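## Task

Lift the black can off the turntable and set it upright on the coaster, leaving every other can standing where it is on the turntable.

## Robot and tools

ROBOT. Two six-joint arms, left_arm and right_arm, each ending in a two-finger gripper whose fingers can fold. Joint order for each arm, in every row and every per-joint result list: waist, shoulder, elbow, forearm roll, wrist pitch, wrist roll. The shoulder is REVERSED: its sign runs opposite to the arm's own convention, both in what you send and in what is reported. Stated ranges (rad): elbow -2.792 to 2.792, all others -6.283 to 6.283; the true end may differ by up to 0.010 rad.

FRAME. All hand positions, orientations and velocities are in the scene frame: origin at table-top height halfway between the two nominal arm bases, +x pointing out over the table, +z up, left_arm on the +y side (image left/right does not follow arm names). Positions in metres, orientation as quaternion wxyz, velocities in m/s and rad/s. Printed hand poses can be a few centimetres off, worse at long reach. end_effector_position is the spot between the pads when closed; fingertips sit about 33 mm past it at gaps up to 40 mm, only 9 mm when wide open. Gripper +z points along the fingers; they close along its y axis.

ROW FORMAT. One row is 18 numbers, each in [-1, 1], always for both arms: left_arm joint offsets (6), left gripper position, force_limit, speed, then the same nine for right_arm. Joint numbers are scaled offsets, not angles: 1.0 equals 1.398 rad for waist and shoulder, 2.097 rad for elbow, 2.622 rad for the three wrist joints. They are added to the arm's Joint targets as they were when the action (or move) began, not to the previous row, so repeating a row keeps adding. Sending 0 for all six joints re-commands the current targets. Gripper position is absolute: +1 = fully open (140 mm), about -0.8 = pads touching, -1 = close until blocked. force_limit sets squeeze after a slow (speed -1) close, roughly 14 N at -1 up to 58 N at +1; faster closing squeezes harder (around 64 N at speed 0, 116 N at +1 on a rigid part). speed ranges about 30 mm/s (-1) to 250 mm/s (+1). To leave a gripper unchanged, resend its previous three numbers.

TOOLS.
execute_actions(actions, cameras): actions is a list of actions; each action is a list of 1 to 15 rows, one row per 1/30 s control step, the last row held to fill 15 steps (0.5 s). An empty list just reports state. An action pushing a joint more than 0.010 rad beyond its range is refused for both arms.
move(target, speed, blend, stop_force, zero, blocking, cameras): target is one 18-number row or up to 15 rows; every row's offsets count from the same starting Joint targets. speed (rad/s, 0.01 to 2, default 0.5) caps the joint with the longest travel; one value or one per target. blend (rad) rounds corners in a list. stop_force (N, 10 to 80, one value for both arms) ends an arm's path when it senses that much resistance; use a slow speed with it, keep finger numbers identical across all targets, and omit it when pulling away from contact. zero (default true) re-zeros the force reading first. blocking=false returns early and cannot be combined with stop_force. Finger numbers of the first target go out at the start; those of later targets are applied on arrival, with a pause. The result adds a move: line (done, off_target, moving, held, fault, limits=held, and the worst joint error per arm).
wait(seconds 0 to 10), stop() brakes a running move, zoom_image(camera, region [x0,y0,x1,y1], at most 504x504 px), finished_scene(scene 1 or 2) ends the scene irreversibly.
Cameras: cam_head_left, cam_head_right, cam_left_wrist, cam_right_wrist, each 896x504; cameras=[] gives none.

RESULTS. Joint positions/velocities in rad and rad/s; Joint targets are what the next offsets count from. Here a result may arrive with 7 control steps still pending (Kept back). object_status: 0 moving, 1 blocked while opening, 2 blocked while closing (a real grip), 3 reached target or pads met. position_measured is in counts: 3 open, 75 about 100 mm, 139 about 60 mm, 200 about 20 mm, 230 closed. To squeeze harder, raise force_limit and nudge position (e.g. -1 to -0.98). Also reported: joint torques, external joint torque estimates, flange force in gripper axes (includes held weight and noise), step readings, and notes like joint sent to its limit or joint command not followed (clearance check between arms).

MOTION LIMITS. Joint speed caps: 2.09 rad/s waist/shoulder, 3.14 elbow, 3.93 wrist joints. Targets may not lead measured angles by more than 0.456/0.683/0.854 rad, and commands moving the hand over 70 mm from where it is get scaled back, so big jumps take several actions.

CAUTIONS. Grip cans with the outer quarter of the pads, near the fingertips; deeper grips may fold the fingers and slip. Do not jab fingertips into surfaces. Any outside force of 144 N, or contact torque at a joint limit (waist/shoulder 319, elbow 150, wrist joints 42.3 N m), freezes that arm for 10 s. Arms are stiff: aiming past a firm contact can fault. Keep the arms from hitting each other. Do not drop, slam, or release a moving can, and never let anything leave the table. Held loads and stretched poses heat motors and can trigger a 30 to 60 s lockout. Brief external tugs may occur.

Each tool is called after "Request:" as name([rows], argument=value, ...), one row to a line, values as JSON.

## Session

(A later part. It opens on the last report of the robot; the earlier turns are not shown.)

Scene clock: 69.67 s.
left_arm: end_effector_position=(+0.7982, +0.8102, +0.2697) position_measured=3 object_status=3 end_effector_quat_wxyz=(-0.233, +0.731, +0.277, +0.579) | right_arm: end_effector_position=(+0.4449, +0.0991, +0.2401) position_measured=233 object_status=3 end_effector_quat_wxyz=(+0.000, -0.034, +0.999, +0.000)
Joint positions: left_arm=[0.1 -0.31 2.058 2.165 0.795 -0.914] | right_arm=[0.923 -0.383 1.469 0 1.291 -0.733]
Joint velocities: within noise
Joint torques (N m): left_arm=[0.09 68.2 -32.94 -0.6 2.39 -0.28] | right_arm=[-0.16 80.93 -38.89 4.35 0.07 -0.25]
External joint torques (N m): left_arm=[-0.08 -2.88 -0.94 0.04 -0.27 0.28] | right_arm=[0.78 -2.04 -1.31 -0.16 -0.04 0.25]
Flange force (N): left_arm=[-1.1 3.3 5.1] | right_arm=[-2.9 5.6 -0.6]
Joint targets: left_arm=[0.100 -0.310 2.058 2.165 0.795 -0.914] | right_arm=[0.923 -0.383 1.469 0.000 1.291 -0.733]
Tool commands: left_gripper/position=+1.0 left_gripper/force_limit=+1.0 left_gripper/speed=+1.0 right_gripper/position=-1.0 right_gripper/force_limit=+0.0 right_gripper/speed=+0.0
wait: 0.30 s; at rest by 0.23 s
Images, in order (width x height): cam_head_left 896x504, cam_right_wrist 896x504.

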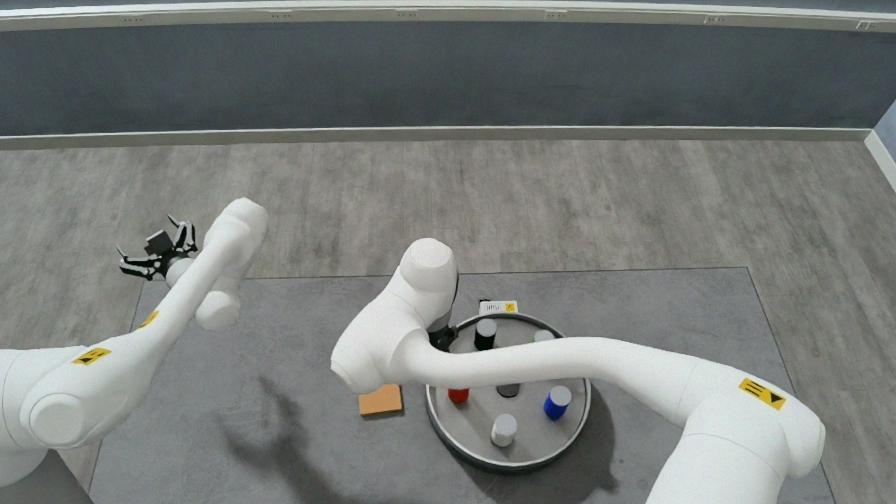

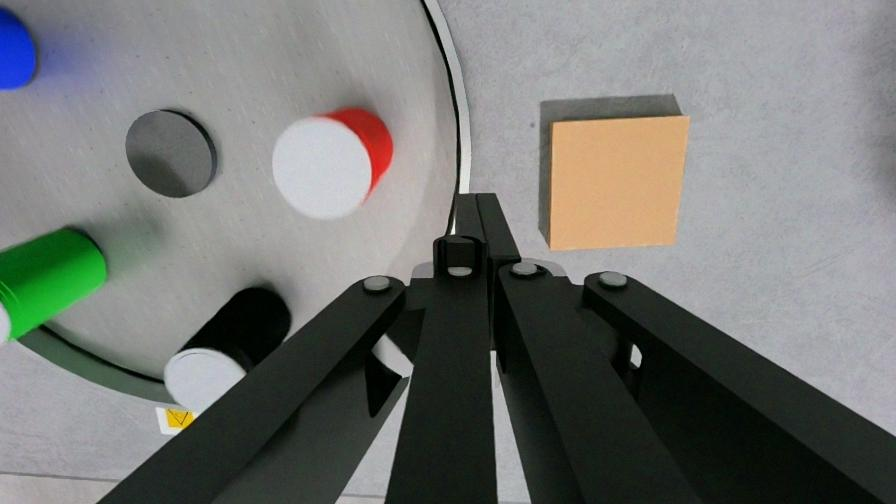

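Request:
move([
  [0,0,0,0,0,0,1,1,1,0,0,0,0,0,0,0.33,0,1],
  [0,0,0,0,0,0,1,1,1,-0.04535,0.06574,0.04254,0,0.00053,0,0.33,0,1],
  [0,0,0,0,0,0,1,1,1,-0.04535,0.02246,0.09833,0,-0.0672,0,0.33,0,1],
], speed=0.4, blend=[0,0.03,0], cameras=["cam_right_wrist"])

Scene clock: 75.30 s.
left_arm: end_effector_position=(+0.7982, +0.8102, +0.2697) position_measured=3 object_status=3 end_effector_quat_wxyz=(-0.233, +0.731, +0.277, +0.579) | right_arm: end_effector_position=(+0.4485, +0.0301, +0.1561) position_measured=87 object_status=3 end_effector_quat_wxyz=(+0.000, -0.003, +1.000, +0.000)
Joint positions: left_arm=[0.1 -0.31 2.058 2.165 0.795 -0.914] | right_arm=[0.86 -0.351 1.675 0 1.115 -0.733]
Joint velocities: within noise
Joint torques (N m): left_arm=[0.02 68.09 -33 -0.59 2.42 -0.27] | right_arm=[-0.35 75 -36.58 4.07 0.13 -0.22]
External joint torques (N m): left_arm=[-0.01 -2.69 -0.88 0.03 -0.3 0.26] | right_arm=[0.26 -1.8 -1.1 -0.17 -0.11 0.22]
Flange force (N): left_arm=[-1.0 3.0 4.9] | right_arm=[-2.6 4.2 0.4]
Joint targets: left_arm=[0.100 -0.310 2.058 2.165 0.795 -0.914] | right_arm=[0.860 -0.351 1.675 0.000 1.115 -0.733]
move: done
Images, in order (width x height): cam_right_wrist 896x504.

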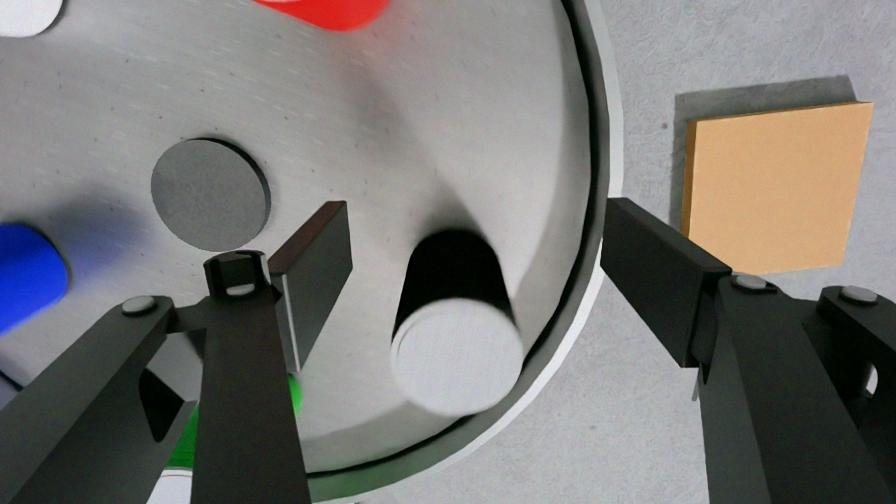

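Request:
wait(seconds=9, cameras=[])

Request:
move(target=[0,0,0,0,0,-0.02288,1,1,1,0,0,0,0,0,0,0.33,0,1], speed=0.01, blocking=false, cameras=[])

Scene clock: 84.87 s.
left_arm: end_effector_position=(+0.7982, +0.8102, +0.2697) position_measured=3 object_status=3 end_effector_quat_wxyz=(-0.233, +0.731, +0.277, +0.579) | right_arm: end_effector_position=(+0.4485, +0.0301, +0.1561) position_measured=87 object_status=3 end_effector_quat_wxyz=(+0.000, -0.003, +1.000, +0.000)
Joint positions: left_arm=[0.1 -0.31 2.058 2.165 0.795 -0.914] | right_arm=[0.86 -0.351 1.675 0 1.115 -0.733]
Joint velocities: within noise
Joint torques (N m): left_arm=[-0.06 67.95 -32.97 -0.56 2.43 -0.27] | right_arm=[-0.16 75.26 -36.35 4.06 0.07 -0.23]
External joint torques (N m): left_arm=[-0.02 -2.71 -0.89 0.01 -0.32 0.27] | right_arm=[0.03 -2.46 -1.18 -0.18 -0.05 0.23]
Flange force (N): left_arm=[-0.9 3.0 4.9] | right_arm=[-3.5 4.9 0.7]
Joint targets: left_arm=[0.100 -0.310 2.058 2.165 0.795 -0.914] | right_arm=[0.860 -0.351 1.675 0.000 1.115 -0.733]
Tool commands: left_gripper/position=+1.0 left_gripper/force_limit=+1.0 left_gripper/speed=+1.0 right_gripper/position=+0.33 right_gripper/force_limit=+0.0 right_gripper/speed=+1.0
wait: 9.00 s; at rest from the start
No camera images: "cameras" was empty.

Scene clock: 85.37 s.
left_arm: end_effector_position=(+0.7982, +0.8102, +0.2697) position_measured=3 object_status=3 end_effector_quat_wxyz=(-0.232, +0.730, +0.278, +0.579) end_effector_velocity=(+0.000, +0.000, +0.000) end_effector_angular_velocity=(-0.009, -0.007, +0.003) | right_arm: end_effector_position=(+0.4485, +0.0301, +0.1561) position_measured=87 object_status=3 end_effector_quat_wxyz=(+0.000, -0.003, +1.000, +0.000)
Joint positions: left_arm=[0.1 -0.31 2.058 2.165 0.795 -0.919] | right_arm=[0.86 -0.351 1.675 0 1.115 -0.733]
Joint velocities: left_arm=[0 0 0 -0.001 -0.001 -0.011] | right_arm=[within noise]
Joint torques (N m): left_arm=[0.21 67.95 -32.99 -0.62 2.4 -0.46] | right_arm=[-0.38 75.27 -36.31 4.09 0.05 -0.24]
External joint torques (N m): left_arm=[-0.25 -2.7 -0.89 0.06 -0.28 0.46] | right_arm=[0.38 -2.24 -1.27 -0.19 -0.02 0.24]
Flange force (N): left_arm=[-0.7 3.5 4.6] | right_arm=[-3.1 5.1 0.4]
Joint targets: left_arm=[0.100 -0.310 2.058 2.165 0.795 -0.919] | right_arm=[0.860 -0.351 1.675 0.000 1.115 -0.733]
Tool commands: left_gripper/position=+1.0 left_gripper/force_limit=+1.0 left_gripper/speed=+1.0 right_gripper/position=+0.33 right_gripper/force_limit=+0.0 right_gripper/speed=+1.0
move: running; left_arm: the wrist roll is farthest, 0.055 rad from its target
No camera images: "cameras" was empty.

Request:
wait(seconds=10, cameras=[])

Request:
wait(seconds=3.04, cameras=["cam_right_wrist"])

Request:
execute_actions([
  [[0,0,0,0,0,0,1,1,1,0,0,0,0,0,0,-1,0,0]],
  [[0,0,0,0,0,0,1,1,1,0,0,0,0,0,0,-1,0,0],[0,0,0,0,0,0,1,1,1,0.001,-0.001,-0.002,0,0.001,0,-1,0,0],[0,0,0,0,0,0,1,1,1,0.003,-0.002,-0.006,0,0.004,0,-1,0,0],[0,0,0,0,0,0,1,1,1,0.006,-0.003,-0.013,0,0.008,0,-1,0,0],[0,0,0,0,0,0,1,1,1,0.011,-0.006,-0.022,0,0.014,0,-1,0,0],[0,0,0,0,0,0,1,1,1,0.016,-0.009,-0.033,0,0.022,0,-1,0,0],[0,0,0,0,0,0,1,1,1,0.022,-0.012,-0.046,0,0.030,0,-1,0,0],[0,0,0,0,0,0,1,1,1,0.028,-0.016,-0.059,0,0.039,0,-1,0,0],[0,0,0,0,0,0,1,1,1,0.034,-0.019,-0.071,0,0.047,0,-1,0,0],[0,0,0,0,0,0,1,1,1,0.040,-0.022,-0.082,0,0.054,0,-1,0,0],[0,0,0,0,0,0,1,1,1,0.044,-0.025,-0.092,0,0.060,0,-1,0,0],[0,0,0,0,0,0,1,1,1,0.047,-0.026,-0.098,0,0.065,0,-1,0,0],[0,0,0,0,0,0,1,1,1,0.049,-0.027,-0.102,0,0.067,0,-1,0,0],[0,0,0,0,0,0,1,1,1,0.050,-0.028,-0.104,0,0.069,0,-1,0,0]],
], cameras=["cam_right_wrist"])

Request:
wait(seconds=0.3, cameras=["cam_right_wrist", "cam_head_left"])

Scene clock: 91.10 s.
left_arm: end_effector_position=(+0.7982, +0.8102, +0.2697) position_measured=3 object_status=3 end_effector_quat_wxyz=(-0.216, +0.722, +0.299, +0.586) | right_arm: end_effector_position=(+0.4485, +0.0301, +0.1561) position_measured=87 object_status=3 end_effector_quat_wxyz=(+0.000, -0.003, +1.000, +0.000)
Joint positions: left_arm=[0.1 -0.31 2.058 2.165 0.795 -0.974] | right_arm=[0.86 -0.351 1.675 0 1.115 -0.733]
Joint velocities: within noise
Joint torques (N m): left_arm=[-0.01 67.99 -32.89 -0.63 2.38 -0.23] | right_arm=[-0.04 75.03 -36.25 4.05 0.1 -0.2]
External joint torques (N m): left_arm=[0.01 -2.68 -0.96 0.07 -0.26 0.23] | right_arm=[0.43 -1.95 -1.32 -0.15 -0.08 0.2]
Flange force (N): left_arm=[-1.3 2.9 5.0] | right_arm=[-2.8 4.9 0.2]
Joint targets: left_arm=[0.100 -0.310 2.058 2.165 0.795 -0.974] | right_arm=[0.860 -0.351 1.675 0.000 1.115 -0.733]
Tool commands: left_gripper/position=+1.0 left_gripper/force_limit=+1.0 left_gripper/speed=+1.0 right_gripper/position=+0.33 right_gripper/force_limit=+0.0 right_gripper/speed=+1.0
earlier move: done
wait: 4.60 of 10 s (the move ended)
No camera images: "cameras" was empty.

Scene clock: 94.17 s.
left_arm: end_effector_position=(+0.7982, +0.8102, +0.2697) position_measured=3 object_status=3 end_effector_quat_wxyz=(-0.216, +0.722, +0.299, +0.586) | right_arm: end_effector_position=(+0.4485, +0.0301, +0.1561) position_measured=87 object_status=3 end_effector_quat_wxyz=(+0.000, -0.003, +1.000, +0.000)
Joint positions: left_arm=[0.1 -0.31 2.058 2.165 0.795 -0.974] | right_arm=[0.86 -0.351 1.675 0 1.115 -0.733]
Joint velocities: within noise
Joint torques (N m): left_arm=[0.34 67.92 -32.91 -0.58 2.44 -0.25] | right_arm=[-0.3 75.3 -36.32 4.05 0.07 -0.23]
External joint torques (N m): left_arm=[-0.38 -2.86 -0.91 0.02 -0.32 0.25] | right_arm=[0.5 -1.74 -1.39 -0.14 -0.04 0.23]
Flange force (N): left_arm=[-1.4 3.5 4.8] | right_arm=[-2.7 4.9 0.0]
Joint targets: left_arm=[0.100 -0.310 2.058 2.165 0.795 -0.974] | right_arm=[0.860 -0.351 1.675 0.000 1.115 -0.733]
Tool commands: left_gripper/position=+1.0 left_gripper/force_limit=+1.0 left_gripper/speed=+1.0 right_gripper/position=+0.33 right_gripper/force_limit=+0.0 right_gripper/speed=+1.0
wait: 3.07 s; at rest by 0.17 s
Images, in order (width x height): cam_right_wrist 896x504.

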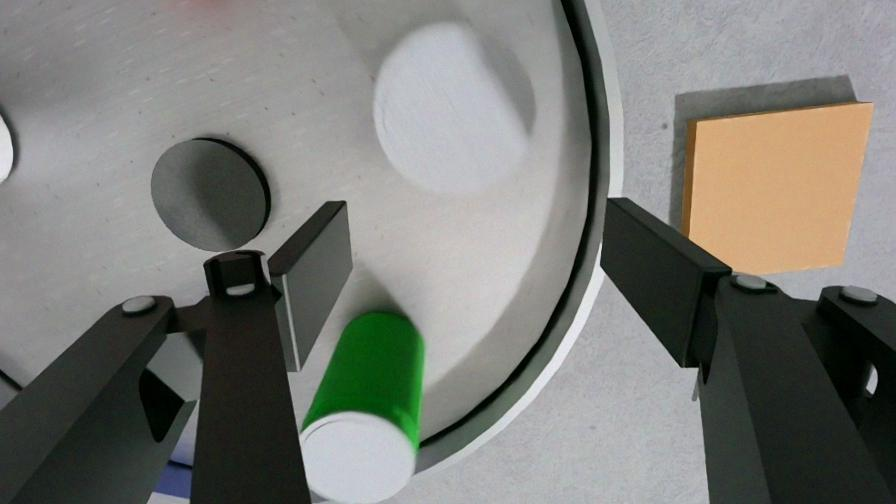

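Scene clock: 94.93 s.
left_arm: end_effector_position=(+0.7982, +0.8102, +0.2697) position_measured=3 object_status=3 end_effector_quat_wxyz=(-0.216, +0.722, +0.299, +0.586) | right_arm: end_effector_position=(+0.4492, +0.0519, +0.1784) position_measured=157 object_status=2 end_effector_quat_wxyz=(+0.000, -0.012, +1.000, +0.000) end_effector_velocity=(+0.001, +0.214, +0.229) end_effector_angular_velocity=(-0.005, +0.005, +0.189)
Joint positions: left_arm=[0.1 -0.31 2.058 2.165 0.795 -0.974] | right_arm=[0.879 -0.362 1.616 0 1.163 -0.733]
Joint velocities: left_arm=[within noise] | right_arm=[0.189 -0.108 -0.601 0 0.5 0]
Joint torques (N m): left_arm=[0.07 68.13 -32.89 -0.6 2.42 -0.29] | right_arm=[3.88 86.38 -45.46 5.07 -0.03 -0.2]
External joint torques (N m): left_arm=[-0.12 -3.41 -0.85 0.04 -0.31 0.29] | right_arm=[0.3 -4.37 0.04 -0.24 -0.19 0.2]
External joint torques at the end of the 1st action: left_arm=[-0.15 -2.82 -0.92 0.04 -0.28 0.26] | right_arm=[-1.36 6.87 -7.87 -0.74 -0.55 0.21]
Flange force (N): left_arm=[-1.9 3.5 5.7] | right_arm=[-3.5 5.3 3.1]
Flange force at the end of the 1st action (N): left_arm=[-1.4 3.2 5.0] | right_arm=[-5.1 3.5 -11.6]
Joint targets: left_arm=[0.100 -0.310 2.058 2.165 0.795 -0.974] | right_arm=[0.930 -0.390 1.457 0.000 1.296 -0.733]
Kept back: 7 steps.
Step readings (joint positions of left_arm | right_arm; steps 1 to 15: 1st action; 16 to 23: 2nd action):
0: [0.100 -0.310 2.058 2.165 0.795 -0.974] | [0.860 -0.351 1.675 0.000 1.115 -0.733]
1: [0.100 -0.310 2.058 2.165 0.795 -0.974] | [0.860 -0.351 1.675 0.000 1.115 -0.733]
2: [0.100 -0.310 2.058 2.165 0.795 -0.974] | [0.860 -0.351 1.675 0.000 1.115 -0.733]
4: [0.100 -0.310 2.058 2.165 0.795 -0.974] | [0.860 -0.351 1.675 0.000 1.115 -0.733]
8: [0.100 -0.310 2.058 2.165 0.795 -0.974] | [0.860 -0.351 1.675 0.000 1.115 -0.733]
15: [0.100 -0.310 2.058 2.165 0.795 -0.974] | [0.860 -0.351 1.675 0.000 1.115 -0.733]
16: [0.100 -0.310 2.058 2.165 0.795 -0.974] | [0.860 -0.351 1.675 0.000 1.115 -0.733]
17: [0.100 -0.310 2.058 2.165 0.795 -0.974] | [0.860 -0.351 1.675 0.000 1.115 -0.733]
19: [0.100 -0.310 2.058 2.165 0.795 -0.974] | [0.862 -0.353 1.669 0.000 1.120 -0.733]
Images, in order (width x height): cam_right_wrist 896x504.

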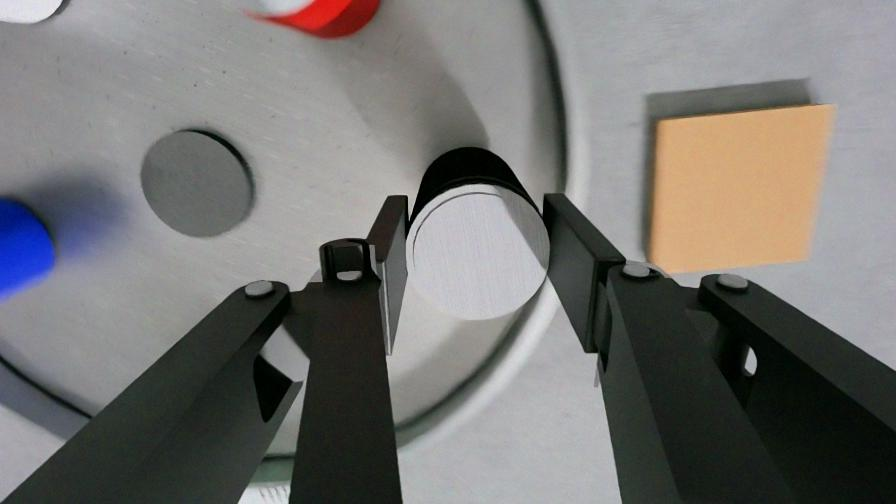

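Scene clock: 95.47 s.
left_arm: end_effector_position=(+0.7982, +0.8102, +0.2697) position_measured=3 object_status=3 end_effector_quat_wxyz=(-0.216, +0.722, +0.299, +0.586) | right_arm: end_effector_position=(+0.4438, +0.1059, +0.2405) position_measured=157 object_status=2 end_effector_quat_wxyz=(-0.001, -0.037, +0.999, -0.001)
Joint positions: left_arm=[0.1 -0.31 2.058 2.165 0.795 -0.974] | right_arm=[0.93 -0.391 1.457 0 1.296 -0.733]
Joint velocities: within noise
Joint torques (N m): left_arm=[0.25 68.04 -32.86 -0.57 2.4 -0.25] | right_arm=[0.12 82.93 -39.92 4.39 0.1 -0.29]
External joint torques (N m): left_arm=[-0.24 -3.3 -0.86 0.01 -0.29 0.25] | right_arm=[0.32 -3.24 -0.34 -0.2 -0.07 0.29]
Flange force (N): left_arm=[-1.9 3.6 5.4] | right_arm=[-3.1 5.0 1.1]
Joint targets: left_arm=[0.100 -0.310 2.058 2.165 0.795 -0.974] | right_arm=[0.930 -0.390 1.457 0.000 1.296 -0.733]
Tool commands: left_gripper/position=+1.0 left_gripper/force_limit=+1.0 left_gripper/speed=+1.0 right_gripper/position=-1.0 right_gripper/force_limit=+0.0 right_gripper/speed=+0.0
wait: 0.30 s; at rest by 0.23 s
Images, in order (width x height): cam_head_left 896x504, cam_right_wrist 896x504.

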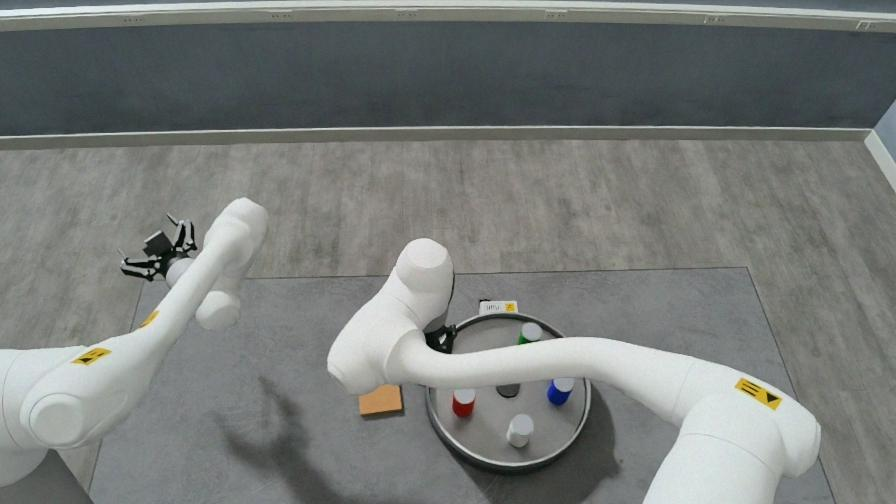

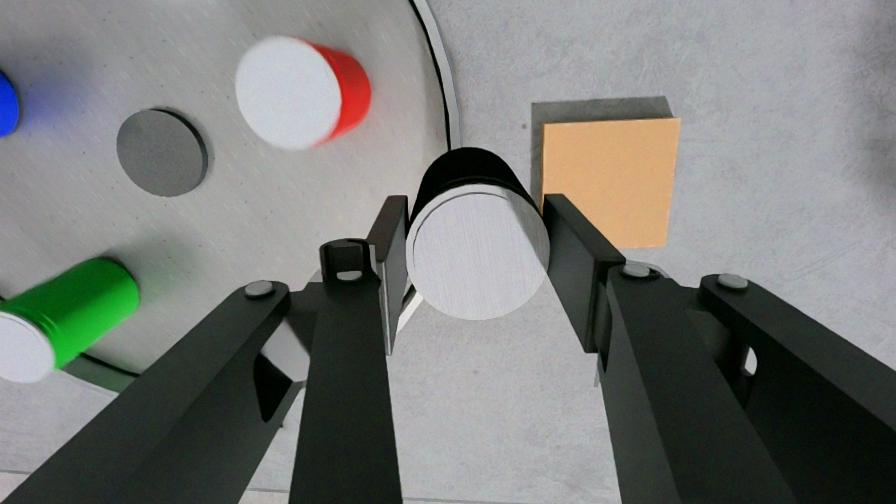

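Request:
move([
  [0,0,0,0,0,0,1,1,1,0.04743,-0.11996,-0.13019,0,0.03947,0,-1,0,0],
  [0,0,0,0,0,0,1,1,1,0.04743,-0.15928,-0.06501,0,-0.03362,0,-1,0,0],
], speed=0.5, blend=[0.06,0], cameras=["cam_right_wrist", "cam_head_right"])

Scene clock: 99.67 s.
left_arm: end_effector_position=(+0.7982, +0.8102, +0.2697) position_measured=3 object_status=3 end_effector_quat_wxyz=(-0.216, +0.722, +0.299, +0.586) | right_arm: end_effector_position=(+0.4601, +0.2222, +0.1285) position_measured=157 object_status=2 end_effector_quat_wxyz=(+0.000, -0.071, +0.998, +0.000)
Joint positions: left_arm=[0.1 -0.31 2.058 2.165 0.795 -0.974] | right_arm=[0.996 -0.613 1.321 0 1.208 -0.733]
Joint velocities: within noise
Joint torques (N m): left_arm=[0.29 67.97 -32.86 -0.57 2.41 -0.27] | right_arm=[-0.08 102.82 -38.36 4.27 0.01 -0.22]
External joint torques (N m): left_arm=[-0.38 -2.61 -1 0.02 -0.29 0.28] | right_arm=[0.11 -3.84 -0.93 -0.2 0.01 0.22]
Flange force (N): left_arm=[-1.0 3.5 4.5] | right_arm=[-5.1 6.7 1.4]
Joint targets: left_arm=[0.100 -0.310 2.058 2.165 0.795 -0.974] | right_arm=[0.996 -0.613 1.321 0.000 1.208 -0.733]
move: done
Images, in order (width x height): cam_head_right 896x504, cam_right_wrist 896x504.

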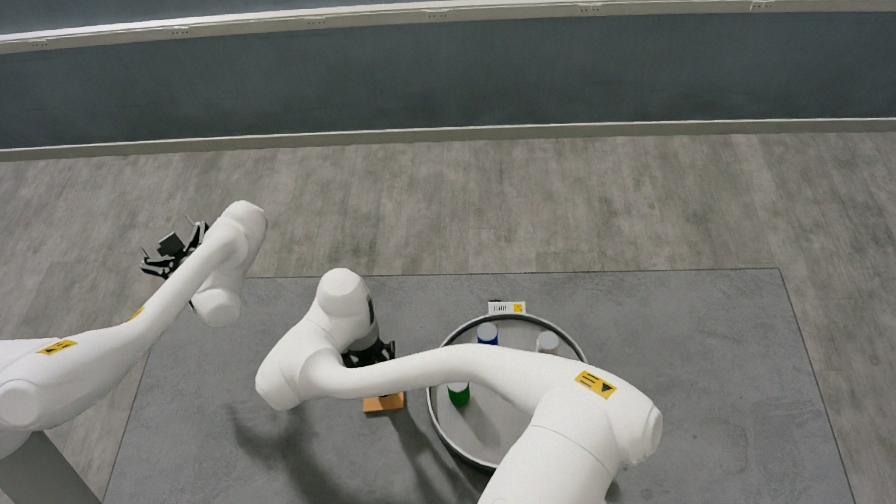

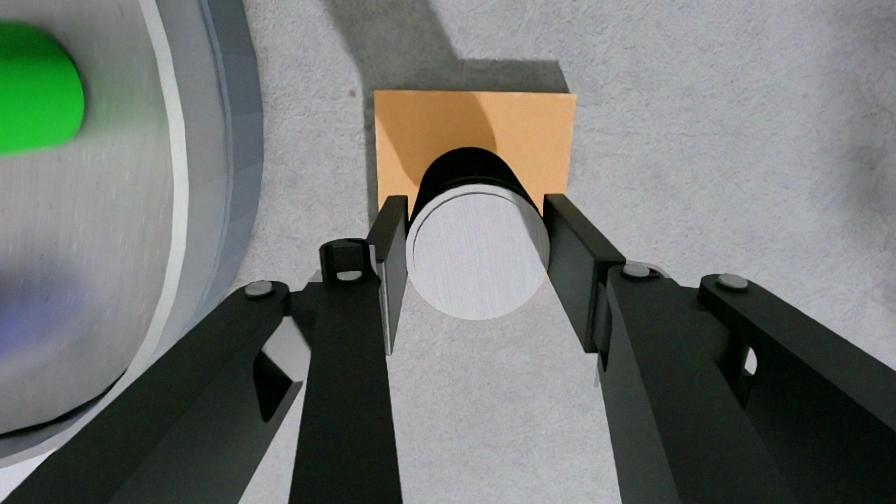

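Request:
move(target=[0,0,0,0,0,0,1,1,1,0,-0.01092,0.01072,0,-0.01439,0,-1,0,0], speed=0.02, stop_force=12, cameras=["cam_right_wrist"])

Scene clock: 102.20 s.
left_arm: end_effector_position=(+0.7982, +0.8102, +0.2697) position_measured=3 object_status=3 end_effector_quat_wxyz=(-0.216, +0.722, +0.299, +0.586) | right_arm: end_effector_position=(+0.4602, +0.2223, +0.1154) position_measured=157 object_status=2 end_effector_quat_wxyz=(+0.000, -0.071, +0.998, +0.000)
Joint positions: left_arm=[0.1 -0.31 2.058 2.165 0.795 -0.974] | right_arm=[0.996 -0.621 1.332 0 1.188 -0.733]
Joint velocities: within noise
Joint torques (N m): left_arm=[0.06 68.16 -33 -0.6 2.43 -0.28] | right_arm=[0.7 83.79 -28.98 4.72 -0.96 -0.22]
External joint torques (N m): left_arm=[-0.08 -2.43 -0.96 0.05 -0.29 0.28] | right_arm=[0.05 15.74 -9.99 -0.66 0.98 0.22]
Flange force (N): left_arm=[-0.8 2.9 4.6] | right_arm=[-1.6 2.4 -20.0]
Joint targets: left_arm=[0.100 -0.310 2.058 2.165 0.795 -0.974] | right_arm=[0.996 -0.621 1.332 0.000 1.188 -0.733]
move: contact (right_arm); right_arm: the wrist pitch is farthest, 0.017 rad from its target
Images, in order (width x height): cam_right_wrist 896x504.

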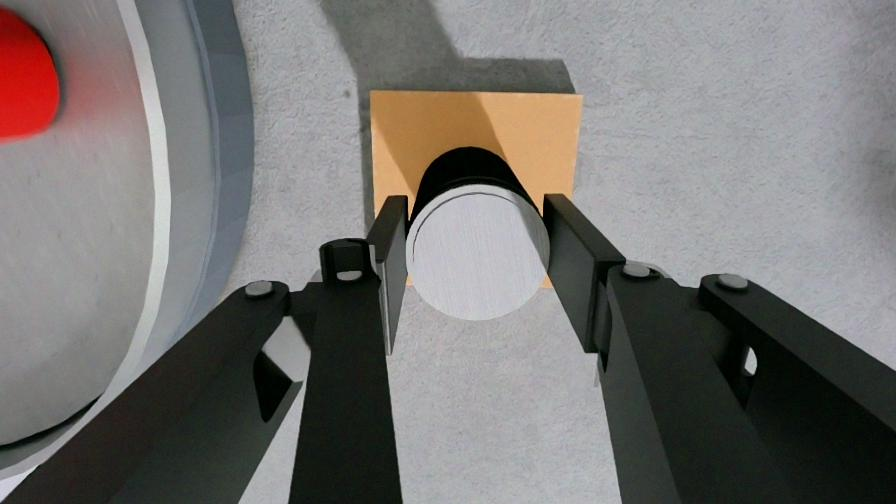

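Request:
move([
  [0,0,0,0,0,0,1,1,1,0,0.0002,-0.0002,0,0.0003,0,-1,0,0],
  [0,0,0,0,0,0,1,1,1,0,0.0002,-0.0002,0,0.0003,0,0.33,0,-1],
  [0,0,0,0,0,0,1,1,1,0,0.04485,-0.07086,0,0.08059,0,0.33,0,-1],
], speed=[0.05,0.05,0.35], cameras=["cam_right_wrist", "cam_head_left"])

Scene clock: 107.00 s.
left_arm: end_effector_position=(+0.7982, +0.8102, +0.2697) position_measured=3 object_status=3 end_effector_quat_wxyz=(-0.216, +0.722, +0.299, +0.586) | right_arm: end_effector_position=(+0.4601, +0.2222, +0.2504) position_measured=87 object_status=3 end_effector_quat_wxyz=(+0.000, -0.071, +0.998, +0.000)
Joint positions: left_arm=[0.1 -0.31 2.058 2.165 0.795 -0.974] | right_arm=[0.996 -0.558 1.184 0 1.399 -0.733]
Joint velocities: within noise
Joint torques (N m): left_arm=[0.02 68.23 -32.98 -0.59 2.4 -0.28] | right_arm=[-0.42 98.55 -39.33 4.43 0.06 -0.25]
External joint torques (N m): left_arm=[0.03 -3.12 -0.85 0.02 -0.27 0.28] | right_arm=[1.06 -2.17 -2.02 -0.12 -0.04 0.25]
Flange force (N): left_arm=[-1.6 3.1 5.4] | right_arm=[-4.8 8.1 -2.0]
Joint targets: left_arm=[0.100 -0.310 2.058 2.165 0.795 -0.974] | right_arm=[0.996 -0.558 1.184 0.000 1.399 -0.733]
move: done
Images, in order (width x height): cam_head_left 896x504, cam_right_wrist 896x504.

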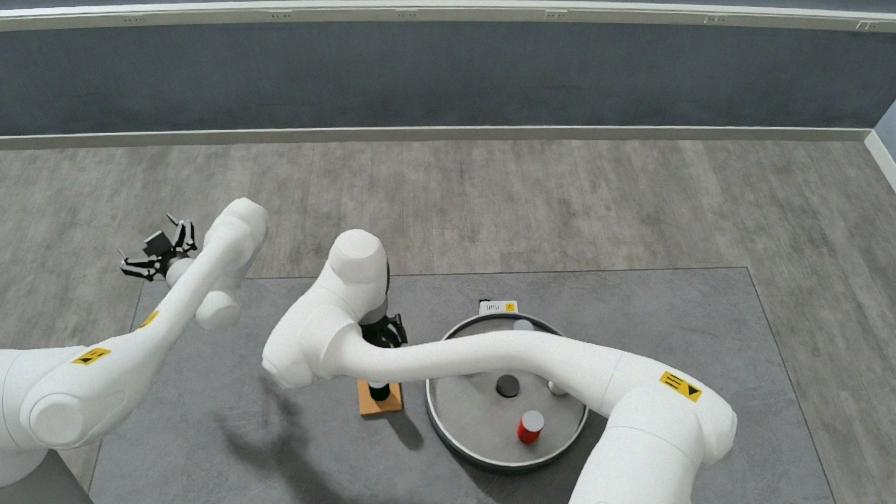

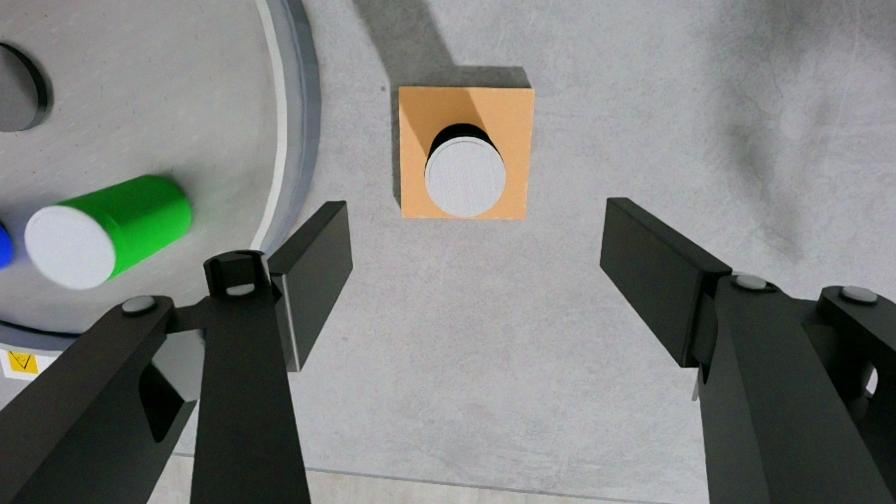

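The black can is standing on the coaster, and the other four cans are still on the turntable.

Request:
finished_scene(scene=2)

The scene is finished: the task was done.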